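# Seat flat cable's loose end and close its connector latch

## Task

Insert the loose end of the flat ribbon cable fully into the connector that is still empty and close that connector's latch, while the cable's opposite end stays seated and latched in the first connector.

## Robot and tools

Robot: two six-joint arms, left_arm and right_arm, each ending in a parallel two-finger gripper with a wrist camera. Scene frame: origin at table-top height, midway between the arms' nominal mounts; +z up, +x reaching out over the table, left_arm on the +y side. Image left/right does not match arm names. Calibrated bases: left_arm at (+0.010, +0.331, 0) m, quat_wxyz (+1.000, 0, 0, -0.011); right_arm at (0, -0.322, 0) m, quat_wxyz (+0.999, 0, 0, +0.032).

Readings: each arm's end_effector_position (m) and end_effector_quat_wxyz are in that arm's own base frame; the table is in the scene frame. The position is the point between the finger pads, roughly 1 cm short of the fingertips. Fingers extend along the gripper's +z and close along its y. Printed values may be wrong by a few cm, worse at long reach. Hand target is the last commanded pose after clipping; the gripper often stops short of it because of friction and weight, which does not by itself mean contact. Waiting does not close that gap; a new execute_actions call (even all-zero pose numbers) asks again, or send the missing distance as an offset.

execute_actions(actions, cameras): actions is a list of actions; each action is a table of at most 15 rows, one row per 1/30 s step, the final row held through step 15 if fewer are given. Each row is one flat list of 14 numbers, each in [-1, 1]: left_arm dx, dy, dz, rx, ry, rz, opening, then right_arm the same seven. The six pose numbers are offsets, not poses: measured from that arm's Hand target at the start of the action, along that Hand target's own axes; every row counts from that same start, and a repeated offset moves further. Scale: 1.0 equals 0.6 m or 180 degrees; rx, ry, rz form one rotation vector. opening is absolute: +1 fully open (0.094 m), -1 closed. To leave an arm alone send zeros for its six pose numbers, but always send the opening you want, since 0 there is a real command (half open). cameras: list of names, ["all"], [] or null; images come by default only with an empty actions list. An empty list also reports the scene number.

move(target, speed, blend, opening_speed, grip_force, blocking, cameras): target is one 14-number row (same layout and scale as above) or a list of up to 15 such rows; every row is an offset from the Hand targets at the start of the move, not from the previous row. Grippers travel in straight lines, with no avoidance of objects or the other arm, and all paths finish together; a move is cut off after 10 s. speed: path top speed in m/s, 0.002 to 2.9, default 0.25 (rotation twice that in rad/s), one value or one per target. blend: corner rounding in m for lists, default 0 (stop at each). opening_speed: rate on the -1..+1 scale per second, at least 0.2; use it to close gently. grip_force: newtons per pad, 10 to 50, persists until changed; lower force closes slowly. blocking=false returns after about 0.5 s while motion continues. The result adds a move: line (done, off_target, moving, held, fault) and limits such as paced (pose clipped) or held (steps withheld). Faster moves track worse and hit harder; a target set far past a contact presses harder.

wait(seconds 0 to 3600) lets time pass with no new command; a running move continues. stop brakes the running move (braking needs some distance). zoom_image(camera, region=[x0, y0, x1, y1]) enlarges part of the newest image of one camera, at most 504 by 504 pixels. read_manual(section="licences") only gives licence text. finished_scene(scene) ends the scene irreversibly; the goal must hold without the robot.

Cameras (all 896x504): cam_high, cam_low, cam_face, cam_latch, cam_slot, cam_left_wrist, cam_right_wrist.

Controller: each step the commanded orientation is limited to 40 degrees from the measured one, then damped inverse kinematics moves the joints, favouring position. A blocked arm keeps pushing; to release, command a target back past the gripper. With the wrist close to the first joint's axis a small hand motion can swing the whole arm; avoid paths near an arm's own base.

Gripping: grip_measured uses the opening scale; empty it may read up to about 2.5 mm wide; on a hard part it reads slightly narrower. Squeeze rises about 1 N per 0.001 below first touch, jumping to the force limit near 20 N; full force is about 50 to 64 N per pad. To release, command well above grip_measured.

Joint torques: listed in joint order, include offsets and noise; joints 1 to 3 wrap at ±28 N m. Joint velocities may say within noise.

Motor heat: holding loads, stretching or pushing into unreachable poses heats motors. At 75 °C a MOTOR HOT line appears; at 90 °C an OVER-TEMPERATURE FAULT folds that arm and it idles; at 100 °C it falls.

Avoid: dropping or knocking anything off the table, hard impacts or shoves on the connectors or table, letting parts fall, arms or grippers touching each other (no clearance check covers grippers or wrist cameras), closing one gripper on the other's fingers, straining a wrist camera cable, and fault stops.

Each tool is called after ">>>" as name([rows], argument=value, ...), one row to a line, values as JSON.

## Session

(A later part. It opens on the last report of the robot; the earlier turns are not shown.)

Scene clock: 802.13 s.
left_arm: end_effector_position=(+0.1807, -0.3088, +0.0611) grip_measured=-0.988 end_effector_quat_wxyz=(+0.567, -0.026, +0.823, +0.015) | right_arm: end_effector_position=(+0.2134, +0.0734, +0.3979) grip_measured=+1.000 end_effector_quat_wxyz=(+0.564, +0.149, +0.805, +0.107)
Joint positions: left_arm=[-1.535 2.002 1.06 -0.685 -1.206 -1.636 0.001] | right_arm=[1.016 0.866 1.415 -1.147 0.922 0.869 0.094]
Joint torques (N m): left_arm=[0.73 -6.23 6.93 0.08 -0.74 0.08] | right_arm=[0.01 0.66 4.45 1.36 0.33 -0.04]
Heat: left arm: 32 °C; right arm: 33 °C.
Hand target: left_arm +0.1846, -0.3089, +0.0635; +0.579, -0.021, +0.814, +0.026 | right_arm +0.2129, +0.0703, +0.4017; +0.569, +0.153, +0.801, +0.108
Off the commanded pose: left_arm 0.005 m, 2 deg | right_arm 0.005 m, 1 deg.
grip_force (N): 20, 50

>>> wait(seconds=0.1, cameras=["cam_slot", "cam_latch"])

>>> zoom_image(camera="cam_slot", region=[405, 305, 445, 345])

>>> zoom_image(camera="cam_slot", region=[475, 265, 515, 305])

>>> zoom_image(camera="cam_latch", region=[330, 150, 360, 180])

Scene clock: 803.27 s.
left_arm: end_effector_position=(+0.1807, -0.3088, +0.0611) grip_measured=-0.988 end_effector_quat_wxyz=(+0.567, -0.026, +0.823, +0.015) | right_arm: end_effector_position=(+0.2134, +0.0734, +0.3979) grip_measured=+1.000 end_effector_quat_wxyz=(+0.564, +0.149, +0.805, +0.107)
Joint positions: left_arm=[-1.535 2.002 1.06 -0.685 -1.206 -1.636 0.001] | right_arm=[1.016 0.866 1.415 -1.147 0.922 0.869 0.094]
Joint torques (N m): left_arm=[0.57 -6.31 6.97 0.11 -0.74 0.02] | right_arm=[-0.02 0.66 4.45 1.36 0.33 -0.03]
Heat: left arm: 32 °C; right arm: 33 °C.
Hand target: left_arm +0.1846, -0.3089, +0.0635; +0.579, -0.021, +0.814, +0.026 | right_arm +0.2129, +0.0703, +0.4017; +0.569, +0.153, +0.801, +0.108
Tool commands: left_gripper/opening=-1.0 right_gripper/opening=+1.0
Off the commanded pose: left_arm 0.005 m, 2 deg | right_arm 0.005 m, 1 deg.
grip_force (N): 20, 50
wait: 0.10 s; at rest from the start
Images, in order (width x height): cam_latch 896x504, cam_slot 896x504.

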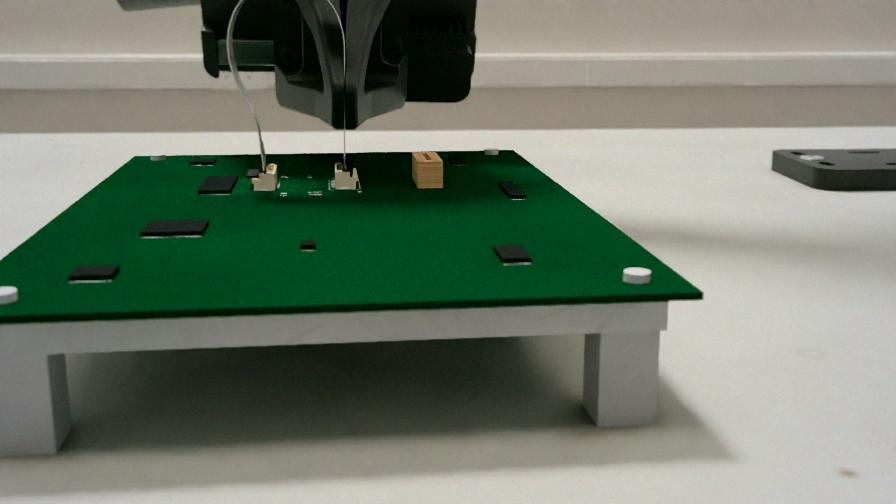

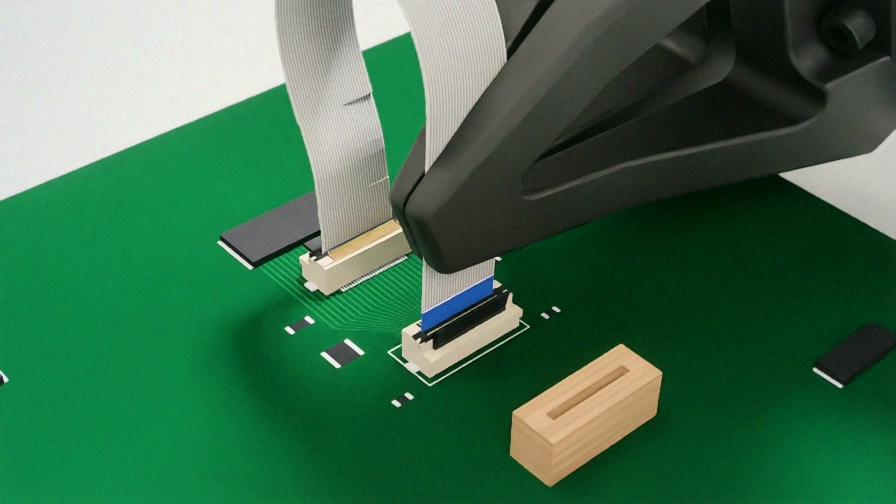

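Scaled by 12.600 from the camera's image (finer frame: 1280x720).

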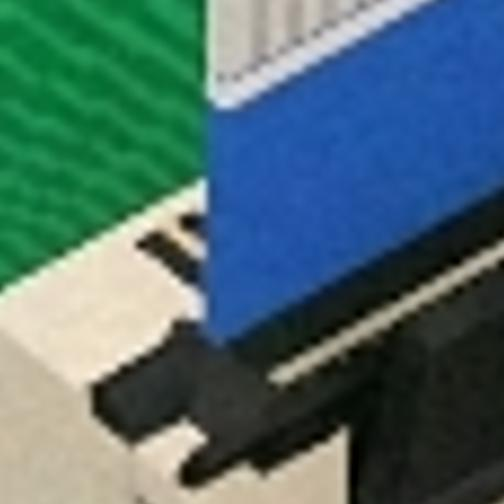

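Scaled by 12.600 from the camera's image (finer frame: 1280x720).

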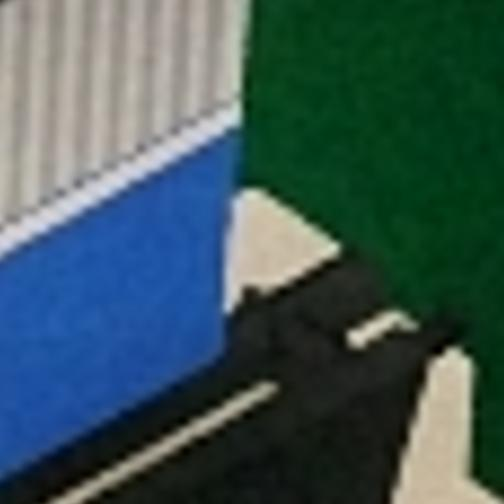

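Scaled by 16.800 from the camera's image (finer frame: 1280x720).

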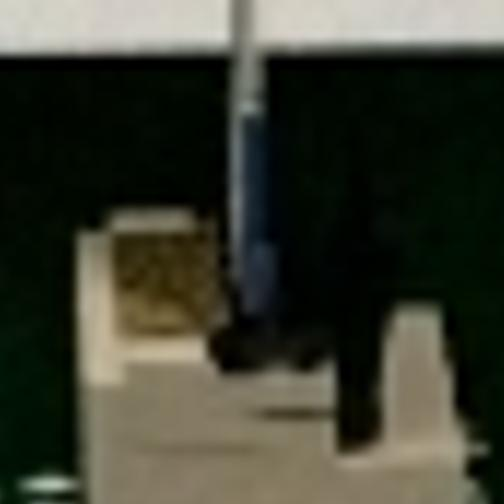

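>>> execute_actions([
  [[0.0027,0,0,0,0.00286,0,-1.0,0,0,0,0,0,0,1.0]],
  [[0.0009,0,0,0,0.00095,0,-1.0,0,0,0,0,0,0,1.0]],
], cameras=["cam_slot", "cam_latch"])

>>> zoom_image(camera="cam_slot", region=[405, 305, 445, 345])

>>> zoom_image(camera="cam_latch", region=[330, 150, 360, 180])

Scene clock: 807.23 s.
left_arm: end_effector_position=(+0.1807, -0.3088, +0.0610) grip_measured=-0.988 end_effector_quat_wxyz=(+0.567, -0.026, +0.823, +0.015) | right_arm: end_effector_position=(+0.2134, +0.0734, +0.3979) grip_measured=+1.000 end_effector_quat_wxyz=(+0.564, +0.149, +0.805, +0.107)
Joint positions: left_arm=[-1.535 2.002 1.06 -0.685 -1.205 -1.636 0.001] | right_arm=[1.016 0.866 1.415 -1.147 0.922 0.869 0.094]
Joint torques (N m): left_arm=[0.75 -6.22 7.02 0.12 -0.63 0.05] | right_arm=[0.01 0.64 4.46 1.36 0.33 -0.04]
Heat: left arm: 32 °C; right arm: 33 °C.
Hand target: left_arm +0.1839, -0.3089, +0.0615; +0.575, -0.021, +0.818, +0.026 | right_arm +0.2129, +0.0703, +0.4017; +0.569, +0.153, +0.801, +0.108
Off the commanded pose: left_arm 0.003 m, 2 deg | right_arm 0.005 m, 1 deg.
grip_force (N): 20, 50
Images, in order (width x height): cam_latch 896x504, cam_slot 896x504.

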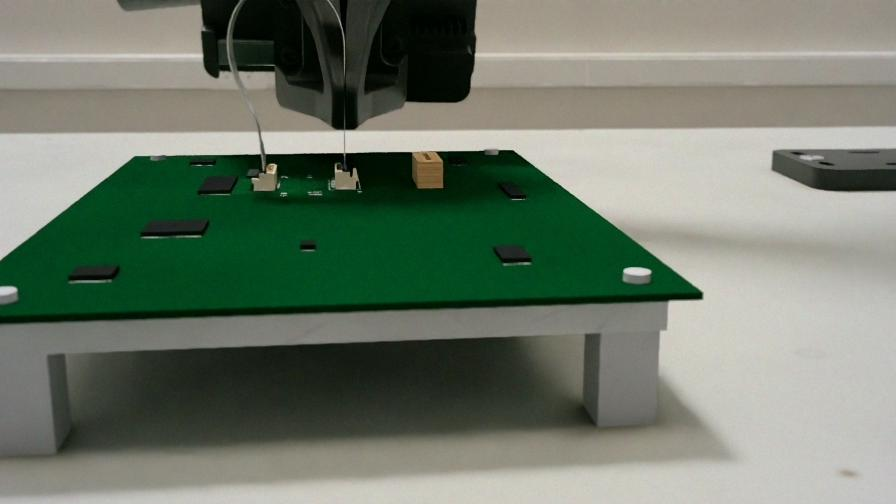

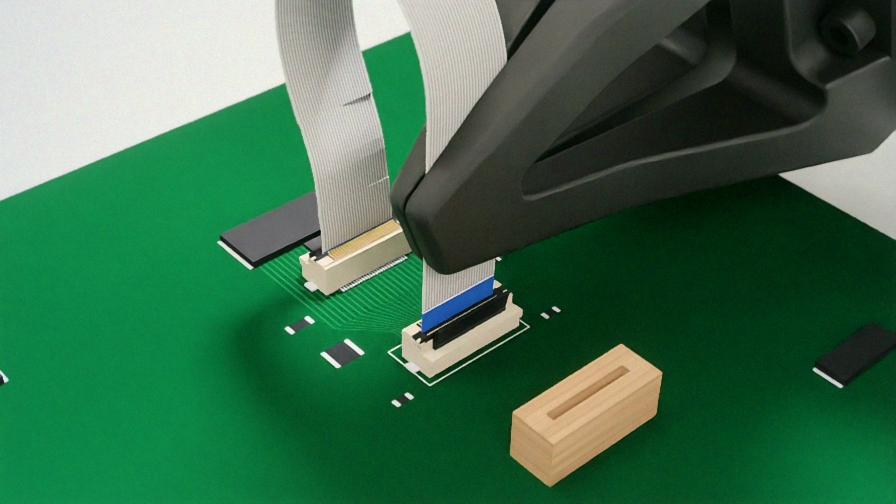

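Scaled by 12.600 from the camera's image (finer frame: 1280x720).

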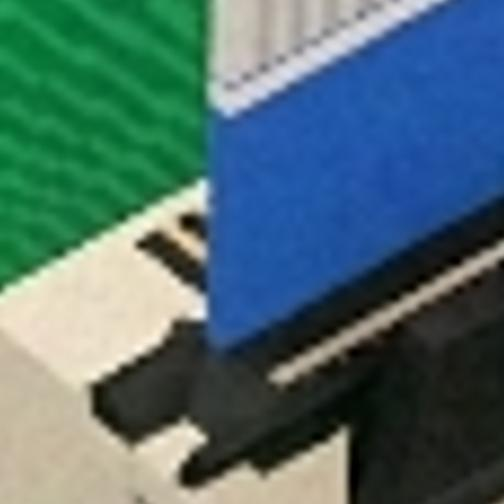

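Scaled by 16.800 from the camera's image (finer frame: 1280x720).

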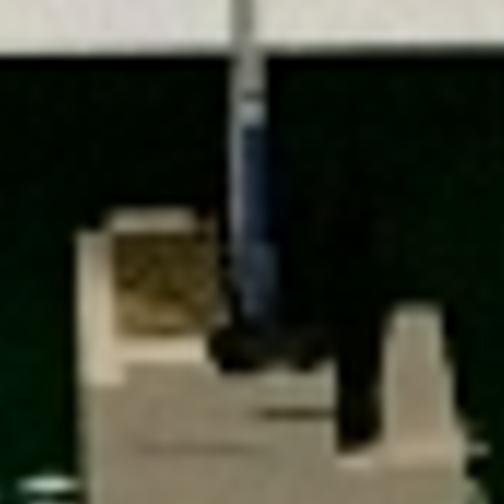

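>>> execute_actions([
  [[-0.00456,-0.00109,-0.00174,0.00109,0.00009,-0.00298,-1.0,0,0,0,0,0,0,1.0]],
  [[-0.00456,-0.00109,-0.00174,0.00109,0.00009,-0.00298,-1.0,0,0,0,0,0,0,1.0]],
  [[-0.00456,-0.00109,-0.00174,0.00109,0.00009,-0.00298,-1.0,0,0,0,0,0,0,1.0]],
  [[-0.00456,-0.00109,-0.00174,0.00109,0.00009,-0.00298,-1.0,0,0,0,0,0,0,1.0]],
  [[-0.00456,-0.00109,-0.00174,0.00109,0.00009,-0.00298,-1.0,0,0,0,0,0,0,1.0]],
], cameras=[])

Scene clock: 814.40 s.
left_arm: end_effector_position=(+0.1807, -0.3083, +0.0610) grip_measured=-0.988 end_effector_quat_wxyz=(+0.567, -0.025, +0.823, +0.016) | right_arm: end_effector_position=(+0.2134, +0.0734, +0.3979) grip_measured=+1.000 end_effector_quat_wxyz=(+0.564, +0.149, +0.805, +0.107)
Joint positions: left_arm=[-1.535 2.002 1.06 -0.688 -1.205 -1.636 0.001] | right_arm=[1.016 0.866 1.415 -1.147 0.922 0.869 0.094]
Joint torques (N m): left_arm=[0.68 -9.54 7.38 0.06 -0.63 0] | right_arm=[-0.01 0.65 4.46 1.36 0.34 -0.04]
Heat: left arm: 32 °C; right arm: 33 °C.
Hand target: left_arm +0.1839, -0.3121, +0.0762; +0.575, -0.035, +0.818, +0.006 | right_arm +0.2129, +0.0703, +0.4017; +0.569, +0.153, +0.801, +0.108
Off the commanded pose: left_arm 0.016 m, 2 deg | right_arm 0.005 m, 1 deg.
grip_force (N): 20, 50

>>> execute_actions([
  [[-0.00228,-0.00055,-0.00087,0.00055,0.00004,-0.00149,-1.0,0,0,0,0,0,0,1.0]],
  [[-0.00183,-0.00044,-0.0007,0.00044,0.00003,-0.00119,-1.0,0,0,0,0,0,0,1.0]],
  [[-0.00137,-0.00033,-0.00052,0.00033,0.00003,-0.0009,-1.0,0,0,0,0,0,0,1.0]],
], cameras=[])

Scene clock: 817.07 s.
left_arm: end_effector_position=(+0.1807, -0.3083, +0.0610) grip_measured=-0.988 end_effector_quat_wxyz=(+0.567, -0.025, +0.823, +0.016) | right_arm: end_effector_position=(+0.2134, +0.0734, +0.3979) grip_measured=+1.000 end_effector_quat_wxyz=(+0.564, +0.149, +0.805, +0.107)
Joint positions: left_arm=[-1.535 2.002 1.06 -0.688 -1.205 -1.636 0.001] | right_arm=[1.016 0.866 1.415 -1.147 0.922 0.869 0.094]
Joint torques (N m): left_arm=[0.7 -10.37 7.42 0.1 -0.64 -0.01] | right_arm=[-0.01 0.65 4.45 1.36 0.33 -0.04]
Heat: left arm: 33 °C; right arm: 33 °C.
Hand target: left_arm +0.1838, -0.3128, +0.0797; +0.575, -0.039, +0.818, +0.001 | right_arm +0.2129, +0.0703, +0.4017; +0.569, +0.153, +0.801, +0.108
Off the commanded pose: left_arm 0.019 m, 3 deg | right_arm 0.005 m, 1 deg.
grip_force (N): 20, 50

>>> execute_actions([
  [[-0.00137,-0.00033,-0.00052,0.00033,0.00003,-0.0009,-1.0,0,0,0,0,0,0,1.0]],
], cameras=[])

Scene clock: 818.43 s.
left_arm: end_effector_position=(+0.1807, -0.3083, +0.0610) grip_measured=-0.988 end_effector_quat_wxyz=(+0.567, -0.025, +0.823, +0.016) | right_arm: end_effector_position=(+0.2134, +0.0734, +0.3979) grip_measured=+1.000 end_effector_quat_wxyz=(+0.564, +0.149, +0.805, +0.107)
Joint positions: left_arm=[-1.535 2.002 1.06 -0.688 -1.205 -1.636 0.001] | right_arm=[1.016 0.866 1.415 -1.147 0.922 0.869 0.094]
Joint torques (N m): left_arm=[0.57 -10.58 7.38 0.09 -0.63 0.01] | right_arm=[0.01 0.65 4.46 1.37 0.33 -0.03]
Heat: left arm: 33 °C; right arm: 33 °C.
Hand target: left_arm +0.1838, -0.3130, +0.0806; +0.575, -0.040, +0.818, -0.001 | right_arm +0.2129, +0.0703, +0.4017; +0.569, +0.153, +0.801, +0.108
Off the commanded pose: left_arm 0.020 m, 3 deg | right_arm 0.005 m, 1 deg.
grip_force (N): 20, 50

>>> execute_actions([
  [[-0.00137,-0.00033,-0.00052,0.00033,0.00003,-0.0009,-1.0,0,0,0,0,0,0,1.0]],
], cameras=[])

Scene clock: 819.57 s.
left_arm: end_effector_position=(+0.1807, -0.3087, +0.0632) grip_measured=-0.988 end_effector_quat_wxyz=(+0.567, -0.027, +0.823, +0.013) | right_arm: end_effector_position=(+0.2134, +0.0734, +0.3979) grip_measured=+1.000 end_effector_quat_wxyz=(+0.564, +0.149, +0.805, +0.107)
Joint positions: left_arm=[-1.535 1.994 1.06 -0.688 -1.205 -1.636 0.001] | right_arm=[1.016 0.866 1.415 -1.147 0.922 0.869 0.094]
Joint torques (N m): left_arm=[0.61 -10.22 7.56 0.11 -0.65 0] | right_arm=[0.01 0.64 4.48 1.36 0.33 -0.03]
Heat: left arm: 33 °C; right arm: 33 °C.
Hand target: left_arm +0.1838, -0.3131, +0.0815; +0.575, -0.040, +0.817, -0.002 | right_arm +0.2129, +0.0703, +0.4017; +0.569, +0.153, +0.801, +0.108
Off the commanded pose: left_arm 0.019 m, 3 deg | right_arm 0.005 m, 1 deg.
grip_force (N): 20, 50

>>> execute_actions([
  [[0.0015,0,0,0,0.00159,0,-1.0,0,0,0,0,0,0,1.0]],
  [[0.00456,0.00109,0.00174,-0.00109,-0.00009,0.00298,-1.0,0,0,0,0,0,0,1.0]],
  [[0.00456,0.00109,0.00174,-0.00109,-0.00009,0.00298,-1.0,0,0,0,0,0,0,1.0]],
  [[0.00456,0.00109,0.00174,-0.00109,-0.00009,0.00298,-1.0,0,0,0,0,0,0,1.0]],
  [[0.00456,0.00109,0.00174,-0.00109,-0.00009,0.00298,-1.0,0,0,0,0,0,0,1.0]],
  [[0.00456,0.00109,0.00174,-0.00109,-0.00009,0.00298,-1.0,0,0,0,0,0,0,1.0]],
], cameras=["cam_slot", "cam_latch"])

>>> zoom_image(camera="cam_slot", region=[405, 295, 445, 335])

>>> zoom_image(camera="cam_slot", region=[475, 255, 515, 295])

>>> zoom_image(camera="cam_latch", region=[330, 150, 360, 180])

Scene clock: 825.83 s.
left_arm: end_effector_position=(+0.1804, -0.3087, +0.0625) grip_measured=-0.988 end_effector_quat_wxyz=(+0.565, -0.027, +0.825, +0.013) | right_arm: end_effector_position=(+0.2134, +0.0734, +0.3979) grip_measured=+1.000 end_effector_quat_wxyz=(+0.564, +0.149, +0.805, +0.107)
Joint positions: left_arm=[-1.535 1.994 1.06 -0.688 -1.201 -1.636 0.001] | right_arm=[1.016 0.866 1.415 -1.147 0.922 0.869 0.094]
Joint torques (N m): left_arm=[0.66 -6.9 6.98 0.12 -0.61 0.02] | right_arm=[0.01 0.65 4.48 1.36 0.34 -0.04]
Heat: left arm: 33 °C; right arm: 33 °C.
Hand target: left_arm +0.1835, -0.3104, +0.0659; +0.573, -0.026, +0.819, +0.018 | right_arm +0.2129, +0.0703, +0.4017; +0.569, +0.153, +0.801, +0.108
Off the commanded pose: left_arm 0.005 m, 1 deg | right_arm 0.005 m, 1 deg.
grip_force (N): 20, 50
Images, in order (width x height): cam_latch 896x504, cam_slot 896x504.

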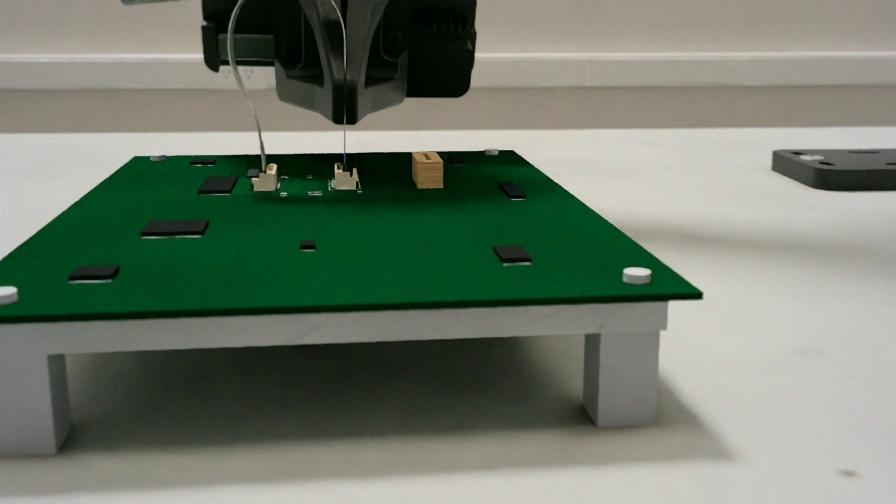

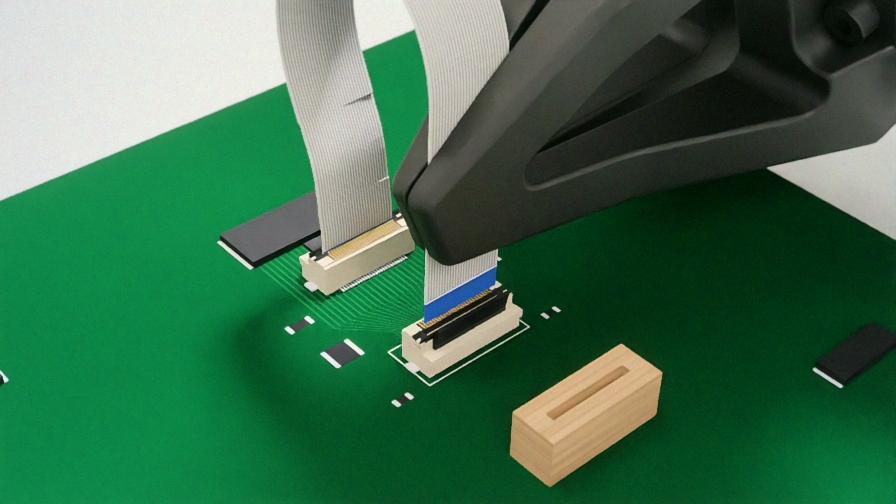

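Scaled by 12.600 from the camera's image (finer frame: 1280x720).

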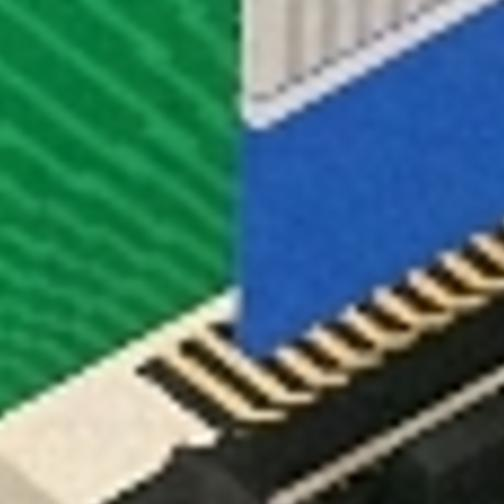

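Scaled by 12.600 from the camera's image (finer frame: 1280x720).

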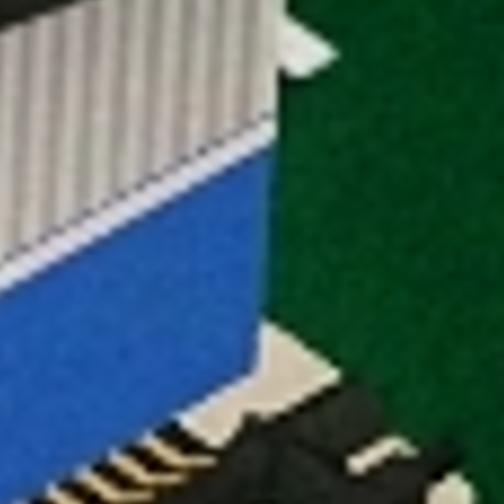

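Scaled by 16.800 from the camera's image (finer frame: 1280x720).

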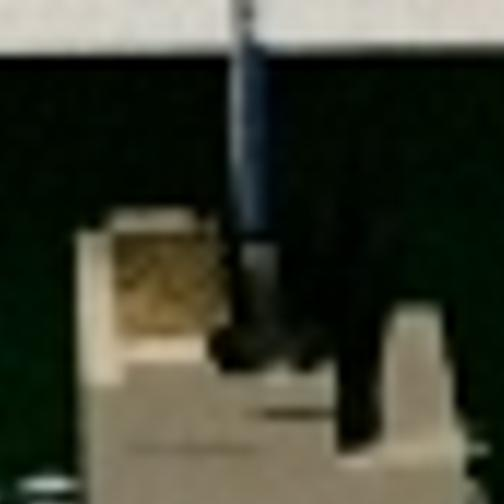

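>>> zoom_image(camera="cam_latch", region=[336, 157, 356, 177])

>>> zoom_image(camera="cam_slot", region=[409, 314, 439, 344])

>>> zoom_image(camera="cam_slot", region=[482, 278, 512, 308])

Scaled by 25.200 from the camera's image (finer frame: 1280x720).

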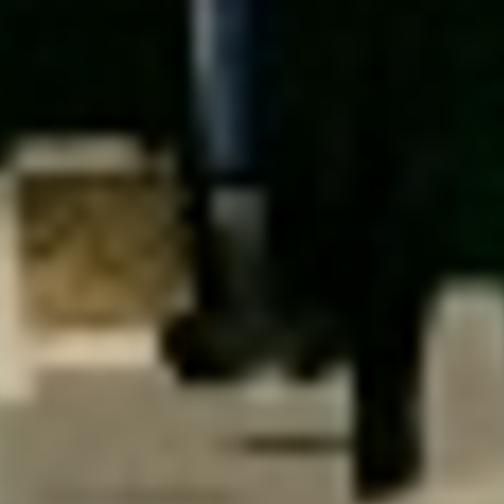

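Scaled by 16.800 from the camera's image (finer frame: 1280x720).

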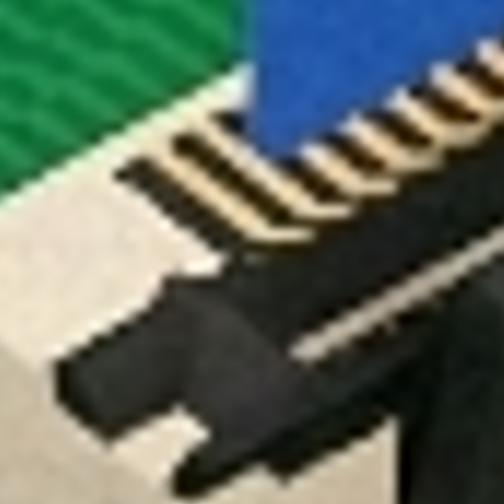

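Scaled by 16.800 from the camera's image (finer frame: 1280x720).

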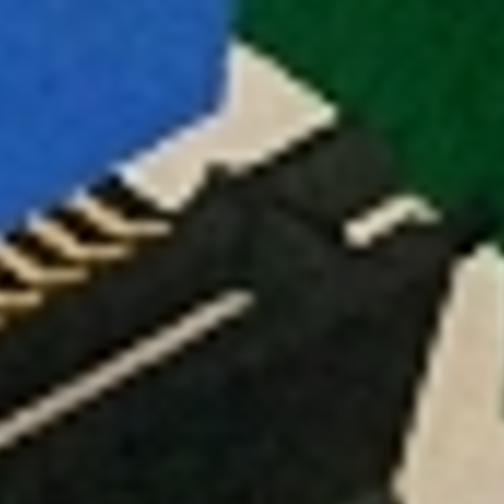

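>>> execute_actions([
  [[0.00005,-0.00135,-0.00007,0.00066,0.00005,-0.00179,-1.0,0,0,0,0,0,0,1.0]],
  [[0.00005,-0.00135,-0.00007,0.00066,0.00005,-0.00179,-1.0,0,0,0,0,0,0,1.0]],
  [[0.00005,-0.00135,-0.00007,0.00066,0.00005,-0.00179,-1.0,0,0,0,0,0,0,1.0]],
  [[0.00005,-0.00135,-0.00007,0.00066,0.00005,-0.00179,-1.0,0,0,0,0,0,0,1.0]],
  [[0.0015,0,0,0,0.00159,0,-1.0,0,0,0,0,0,0,1.0]],
], cameras=[])

Scene clock: 854.60 s.
left_arm: end_effector_position=(+0.1801, -0.3087, +0.0618) grip_measured=-0.988 end_effector_quat_wxyz=(+0.563, -0.027, +0.826, +0.013) | right_arm: end_effector_position=(+0.2134, +0.0734, +0.3979) grip_measured=+1.000 end_effector_quat_wxyz=(+0.564, +0.149, +0.805, +0.107)
Joint positions: left_arm=[-1.535 1.994 1.06 -0.688 -1.196 -1.636 0.001] | right_arm=[1.016 0.866 1.415 -1.147 0.922 0.869 0.094]
Joint torques (N m): left_arm=[0.51 -6.74 7.3 0.32 -0.6 0.02] | right_arm=[-0.01 0.64 4.46 1.36 0.33 -0.03]
Heat: left arm: 33 °C; right arm: 33 °C.
Hand target: left_arm +0.1832, -0.3136, +0.0651; +0.570, -0.033, +0.821, +0.008 | right_arm +0.2129, +0.0703, +0.4017; +0.569, +0.153, +0.801, +0.108
Off the commanded pose: left_arm 0.007 m, 1 deg | right_arm 0.005 m, 1 deg.
grip_force (N): 20, 50

>>> execute_actions([
  [[0.00002,-0.00063,-0.00003,0.00031,0.00002,-0.00083,-1.0,0,0,0,0,0,0,1.0]],
], cameras=["cam_slot", "cam_latch", "cam_face"])

>>> zoom_image(camera="cam_latch", region=[330, 150, 360, 180])

>>> zoom_image(camera="cam_slot", region=[405, 300, 445, 340])

>>> zoom_image(camera="cam_slot", region=[475, 260, 515, 300])

>>> zoom_image(camera="cam_face", region=[455, 195, 525, 265])

Scene clock: 856.63 s.
left_arm: end_effector_position=(+0.1801, -0.3089, +0.0617) grip_measured=-0.988 end_effector_quat_wxyz=(+0.563, -0.028, +0.826, +0.013) | right_arm: end_effector_position=(+0.2134, +0.0734, +0.3979) grip_measured=+1.000 end_effector_quat_wxyz=(+0.564, +0.149, +0.805, +0.107)
Joint positions: left_arm=[-1.535 1.994 1.06 -0.686 -1.196 -1.636 0.001] | right_arm=[1.016 0.866 1.415 -1.147 0.922 0.869 0.094]
Joint torques (N m): left_arm=[0.7 -6.67 7.3 0.3 -0.62 0.02] | right_arm=[-0.02 0.66 4.48 1.36 0.33 -0.04]
Heat: left arm: 33 °C; right arm: 33 °C.
Hand target: left_arm +0.1832, -0.3140, +0.0651; +0.571, -0.034, +0.821, +0.007 | right_arm +0.2129, +0.0703, +0.4017; +0.569, +0.153, +0.801, +0.108
Off the commanded pose: left_arm 0.007 m, 1 deg | right_arm 0.005 m, 1 deg.
grip_force (N): 20, 50
Images, in order (width x height): cam_face 896x504, cam_latch 896x504, cam_slot 896x504.

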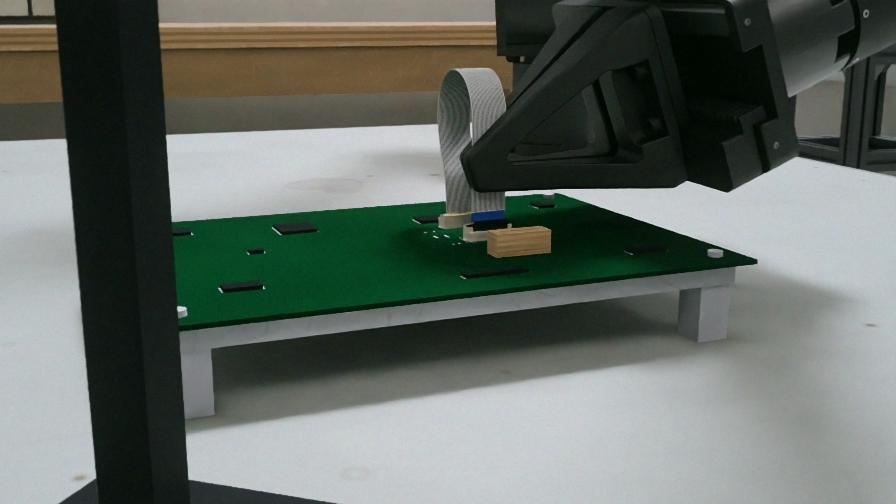

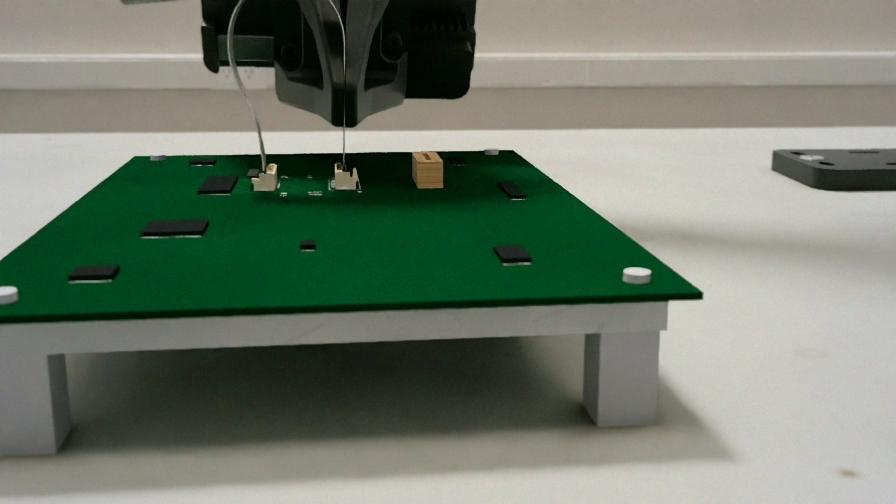

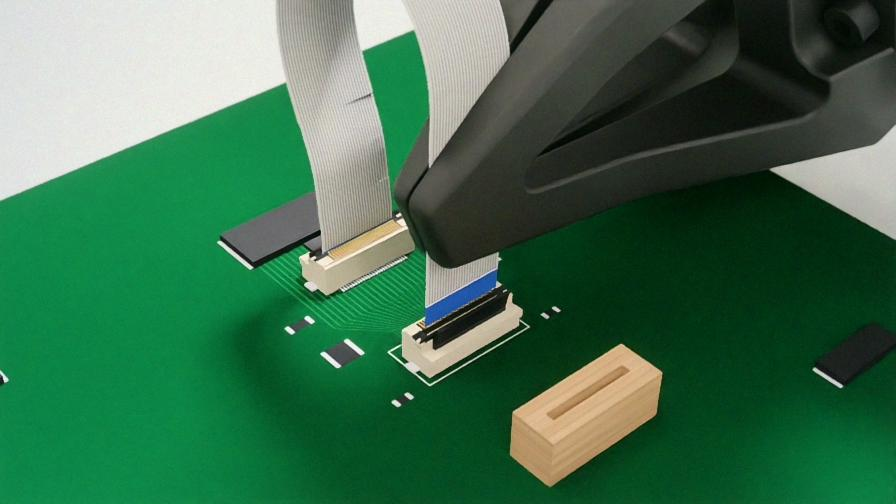

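Scaled by 16.800 from the camera's image (finer frame: 1280x720).

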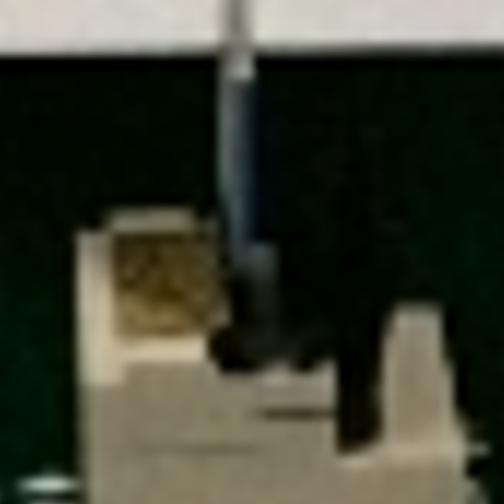

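Scaled by 12.600 from the camera's image (finer frame: 1280x720).

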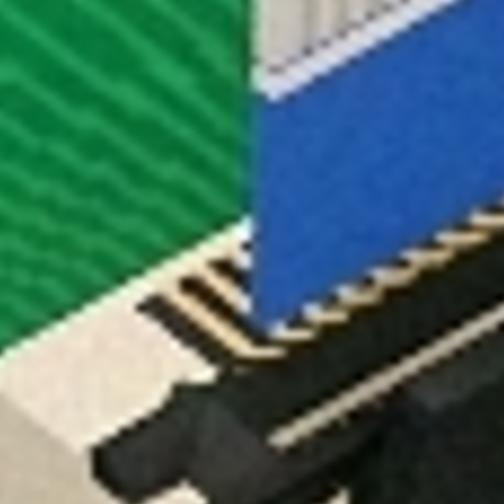

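Scaled by 12.600 from the camera's image (finer frame: 1280x720).

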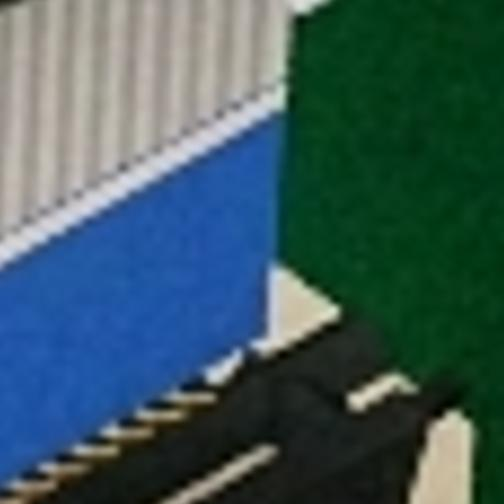

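Scaled by 7.200 from the camera's image (finer frame: 1280x720).

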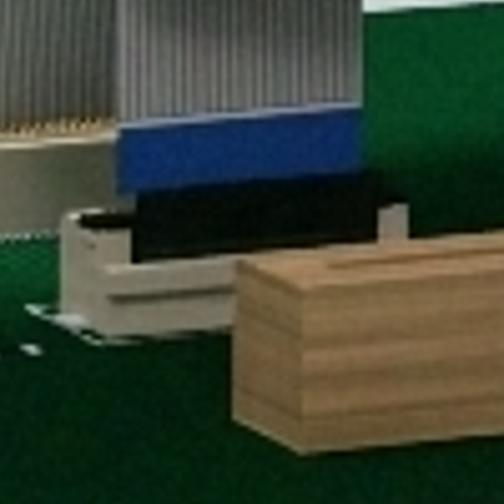

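>>> zoom_image(camera="cam_latch", region=[337, 157, 353, 173])

>>> zoom_image(camera="cam_face", region=[460, 205, 520, 240])

Scaled by 31.500 from the camera's image (finer frame: 1280x720).

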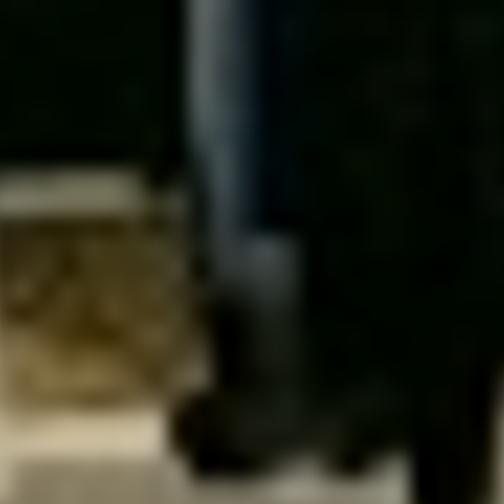

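Scaled by 8.400 from the camera's image (finer frame: 1280x720).

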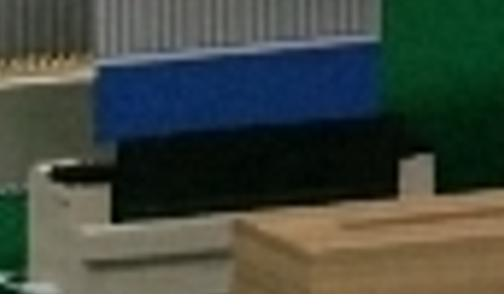

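>>> execute_actions([
  [[0.00274,0.00066,0.00104,-0.00066,-0.00005,0.00179,-1.0,0,0,0,0,0,0,1.0]],
], cameras=[])

Scene clock: 868.47 s.
left_arm: end_effector_position=(+0.1801, -0.3090, +0.0617) grip_measured=-0.988 end_effector_quat_wxyz=(+0.563, -0.028, +0.826, +0.013) | right_arm: end_effector_position=(+0.2134, +0.0734, +0.3979) grip_measured=+1.000 end_effector_quat_wxyz=(+0.564, +0.149, +0.805, +0.107)
Joint positions: left_arm=[-1.535 1.994 1.06 -0.686 -1.196 -1.636 0.001] | right_arm=[1.016 0.866 1.415 -1.147 0.922 0.869 0.094]
Joint torques (N m): left_arm=[0.64 -6.37 7.28 0.33 -0.61 0] | right_arm=[0.02 0.65 4.46 1.36 0.33 -0.03]
Heat: left arm: 33 °C; right arm: 33 °C.
Hand target: left_arm +0.1832, -0.3137, +0.0633; +0.571, -0.032, +0.821, +0.010 | right_arm +0.2129, +0.0703, +0.4017; +0.569, +0.153, +0.801, +0.108
Off the commanded pose: left_arm 0.006 m, 1 deg | right_arm 0.005 m, 1 deg.
grip_force (N): 20, 50

>>> execute_actions([
  [[0.00001,-0.00034,-0.00002,0.00016,0.00001,-0.00045,-1.0,0,0,0,0,0,0,1.0]],
], cameras=[])

Scene clock: 870.00 s.
left_arm: end_effector_position=(+0.1801, -0.3091, +0.0617) grip_measured=-0.988 end_effector_quat_wxyz=(+0.563, -0.028, +0.826, +0.012) | right_arm: end_effector_position=(+0.2134, +0.0734, +0.3979) grip_measured=+1.000 end_effector_quat_wxyz=(+0.564, +0.149, +0.805, +0.107)
Joint positions: left_arm=[-1.535 1.994 1.06 -0.685 -1.196 -1.636 0.001] | right_arm=[1.016 0.866 1.415 -1.147 0.922 0.869 0.094]
Joint torques (N m): left_arm=[0.47 -6.34 7.39 0.32 -0.59 -0.02] | right_arm=[0.01 0.62 4.48 1.36 0.33 -0.03]
Heat: left arm: 33 °C; right arm: 33 °C.
Hand target: left_arm +0.1832, -0.3139, +0.0633; +0.571, -0.033, +0.821, +0.009 | right_arm +0.2129, +0.0703, +0.4017; +0.569, +0.153, +0.801, +0.108
Off the commanded pose: left_arm 0.006 m, 1 deg | right_arm 0.005 m, 1 deg.
grip_force (N): 20, 50

>>> execute_actions([
  [[0.00183,0.00044,0.0007,-0.00044,-0.00003,0.00119,-1.0,0,0,0,0,0,0,1.0]],
], cameras=[])

Scene clock: 871.37 s.
left_arm: end_effector_position=(+0.1801, -0.3092, +0.0617) grip_measured=-0.988 end_effector_quat_wxyz=(+0.563, -0.028, +0.826, +0.012) | right_arm: end_effector_position=(+0.2134, +0.0734, +0.3979) grip_measured=+1.000 end_effector_quat_wxyz=(+0.564, +0.149, +0.805, +0.107)
Joint positions: left_arm=[-1.535 1.994 1.06 -0.685 -1.196 -1.636 0.001] | right_arm=[1.016 0.866 1.415 -1.147 0.922 0.869 0.094]
Joint torques (N m): left_arm=[0.62 -6.2 7.24 0.31 -0.63 -0.01] | right_arm=[-0.01 0.65 4.45 1.36 0.34 -0.04]
Heat: left arm: 33 °C; right arm: 33 °C.
Hand target: left_arm +0.1832, -0.3136, +0.0621; +0.571, -0.031, +0.821, +0.011 | right_arm +0.2129, +0.0703, +0.4017; +0.569, +0.153, +0.801, +0.108
Off the commanded pose: left_arm 0.005 m, 1 deg | right_arm 0.005 m, 1 deg.
grip_force (N): 20, 50

>>> execute_actions([
  [[0.00137,0.00033,0.00052,-0.00033,-0.00003,0.0009,-1.0,0,0,0,0,0,0,1.0]],
], cameras=[])

Scene clock: 872.67 s.
left_arm: end_effector_position=(+0.1801, -0.3092, +0.0617) grip_measured=-0.988 end_effector_quat_wxyz=(+0.563, -0.028, +0.826, +0.012) | right_arm: end_effector_position=(+0.2134, +0.0734, +0.3979) grip_measured=+1.000 end_effector_quat_wxyz=(+0.564, +0.149, +0.805, +0.107)
Joint positions: left_arm=[-1.535 1.994 1.06 -0.684 -1.196 -1.636 0.001] | right_arm=[1.016 0.866 1.415 -1.147 0.922 0.869 0.094]
Joint torques (N m): left_arm=[0.65 -5.89 7.41 0.33 -0.64 0.02] | right_arm=[0.02 0.66 4.46 1.36 0.33 -0.04]
Heat: left arm: 33 °C; right arm: 33 °C.
Hand target: left_arm +0.1832, -0.3135, +0.0612; +0.571, -0.031, +0.821, +0.012 | right_arm +0.2129, +0.0703, +0.4017; +0.569, +0.153, +0.801, +0.108
Off the commanded pose: left_arm 0.005 m, 1 deg | right_arm 0.005 m, 1 deg.
grip_force (N): 20, 50

>>> wait(seconds=0.1, cameras=["cam_slot", "cam_latch"])

>>> zoom_image(camera="cam_latch", region=[330, 150, 360, 180])

>>> zoom_image(camera="cam_slot", region=[405, 300, 445, 340])

>>> zoom_image(camera="cam_slot", region=[475, 260, 515, 300])

Scene clock: 873.80 s.
left_arm: end_effector_position=(+0.1801, -0.3092, +0.0617) grip_measured=-0.988 end_effector_quat_wxyz=(+0.563, -0.028, +0.826, +0.012) | right_arm: end_effector_position=(+0.2134, +0.0734, +0.3979) grip_measured=+1.000 end_effector_quat_wxyz=(+0.564, +0.149, +0.805, +0.107)
Joint positions: left_arm=[-1.535 1.994 1.06 -0.684 -1.196 -1.636 0.001] | right_arm=[1.016 0.866 1.415 -1.147 0.922 0.869 0.094]
Joint torques (N m): left_arm=[0.51 -6.01 7.39 0.28 -0.62 0.01] | right_arm=[0.01 0.65 4.46 1.36 0.33 -0.03]
Heat: left arm: 33 °C; right arm: 33 °C.
Hand target: left_arm +0.1832, -0.3135, +0.0612; +0.571, -0.031, +0.821, +0.012 | right_arm +0.2129, +0.0703, +0.4017; +0.569, +0.153, +0.801, +0.108
Tool commands: left_gripper/opening=-1.0 right_gripper/opening=+1.0
Off the commanded pose: left_arm 0.005 m, 1 deg | right_arm 0.005 m, 1 deg.
grip_force (N): 20, 50
wait: 0.10 s; at rest from the start
Images, in order (width x height): cam_latch 896x504, cam_slot 896x504.

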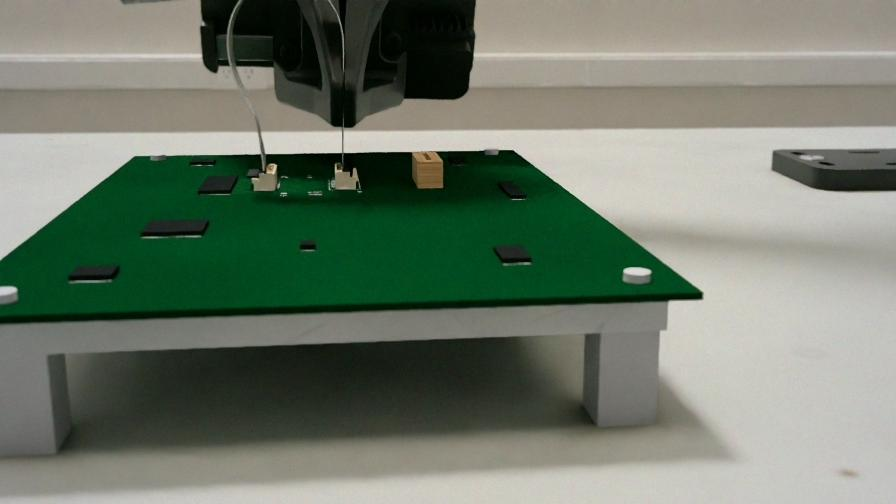

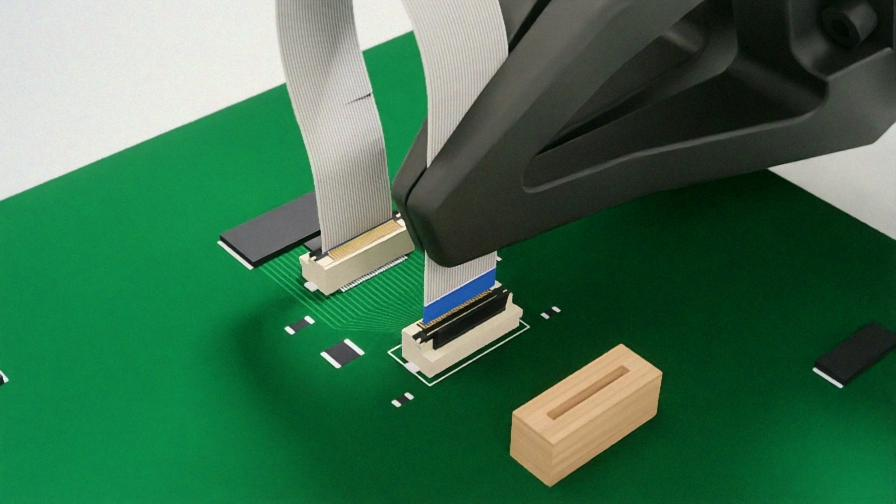

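Scaled by 16.800 from the camera's image (finer frame: 1280x720).

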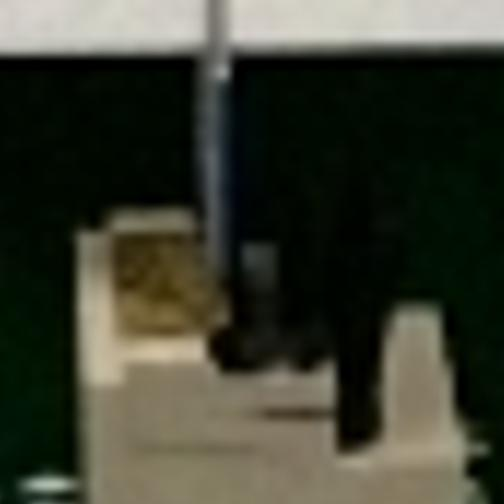

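Scaled by 12.600 from the camera's image (finer frame: 1280x720).

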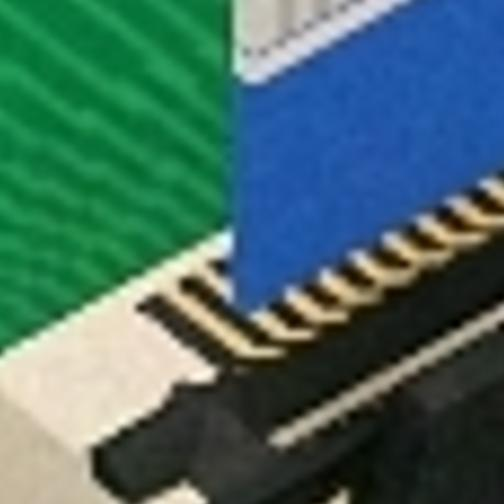

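Scaled by 12.600 from the camera's image (finer frame: 1280x720).

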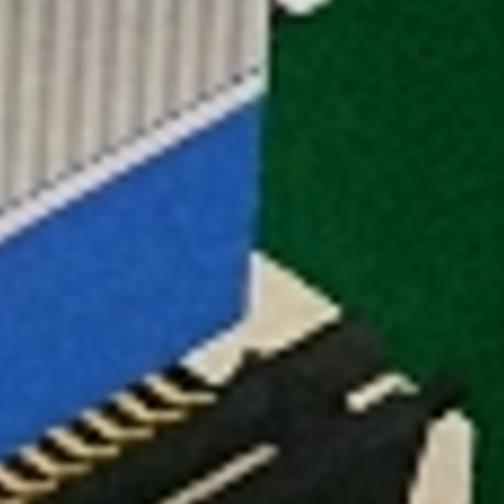

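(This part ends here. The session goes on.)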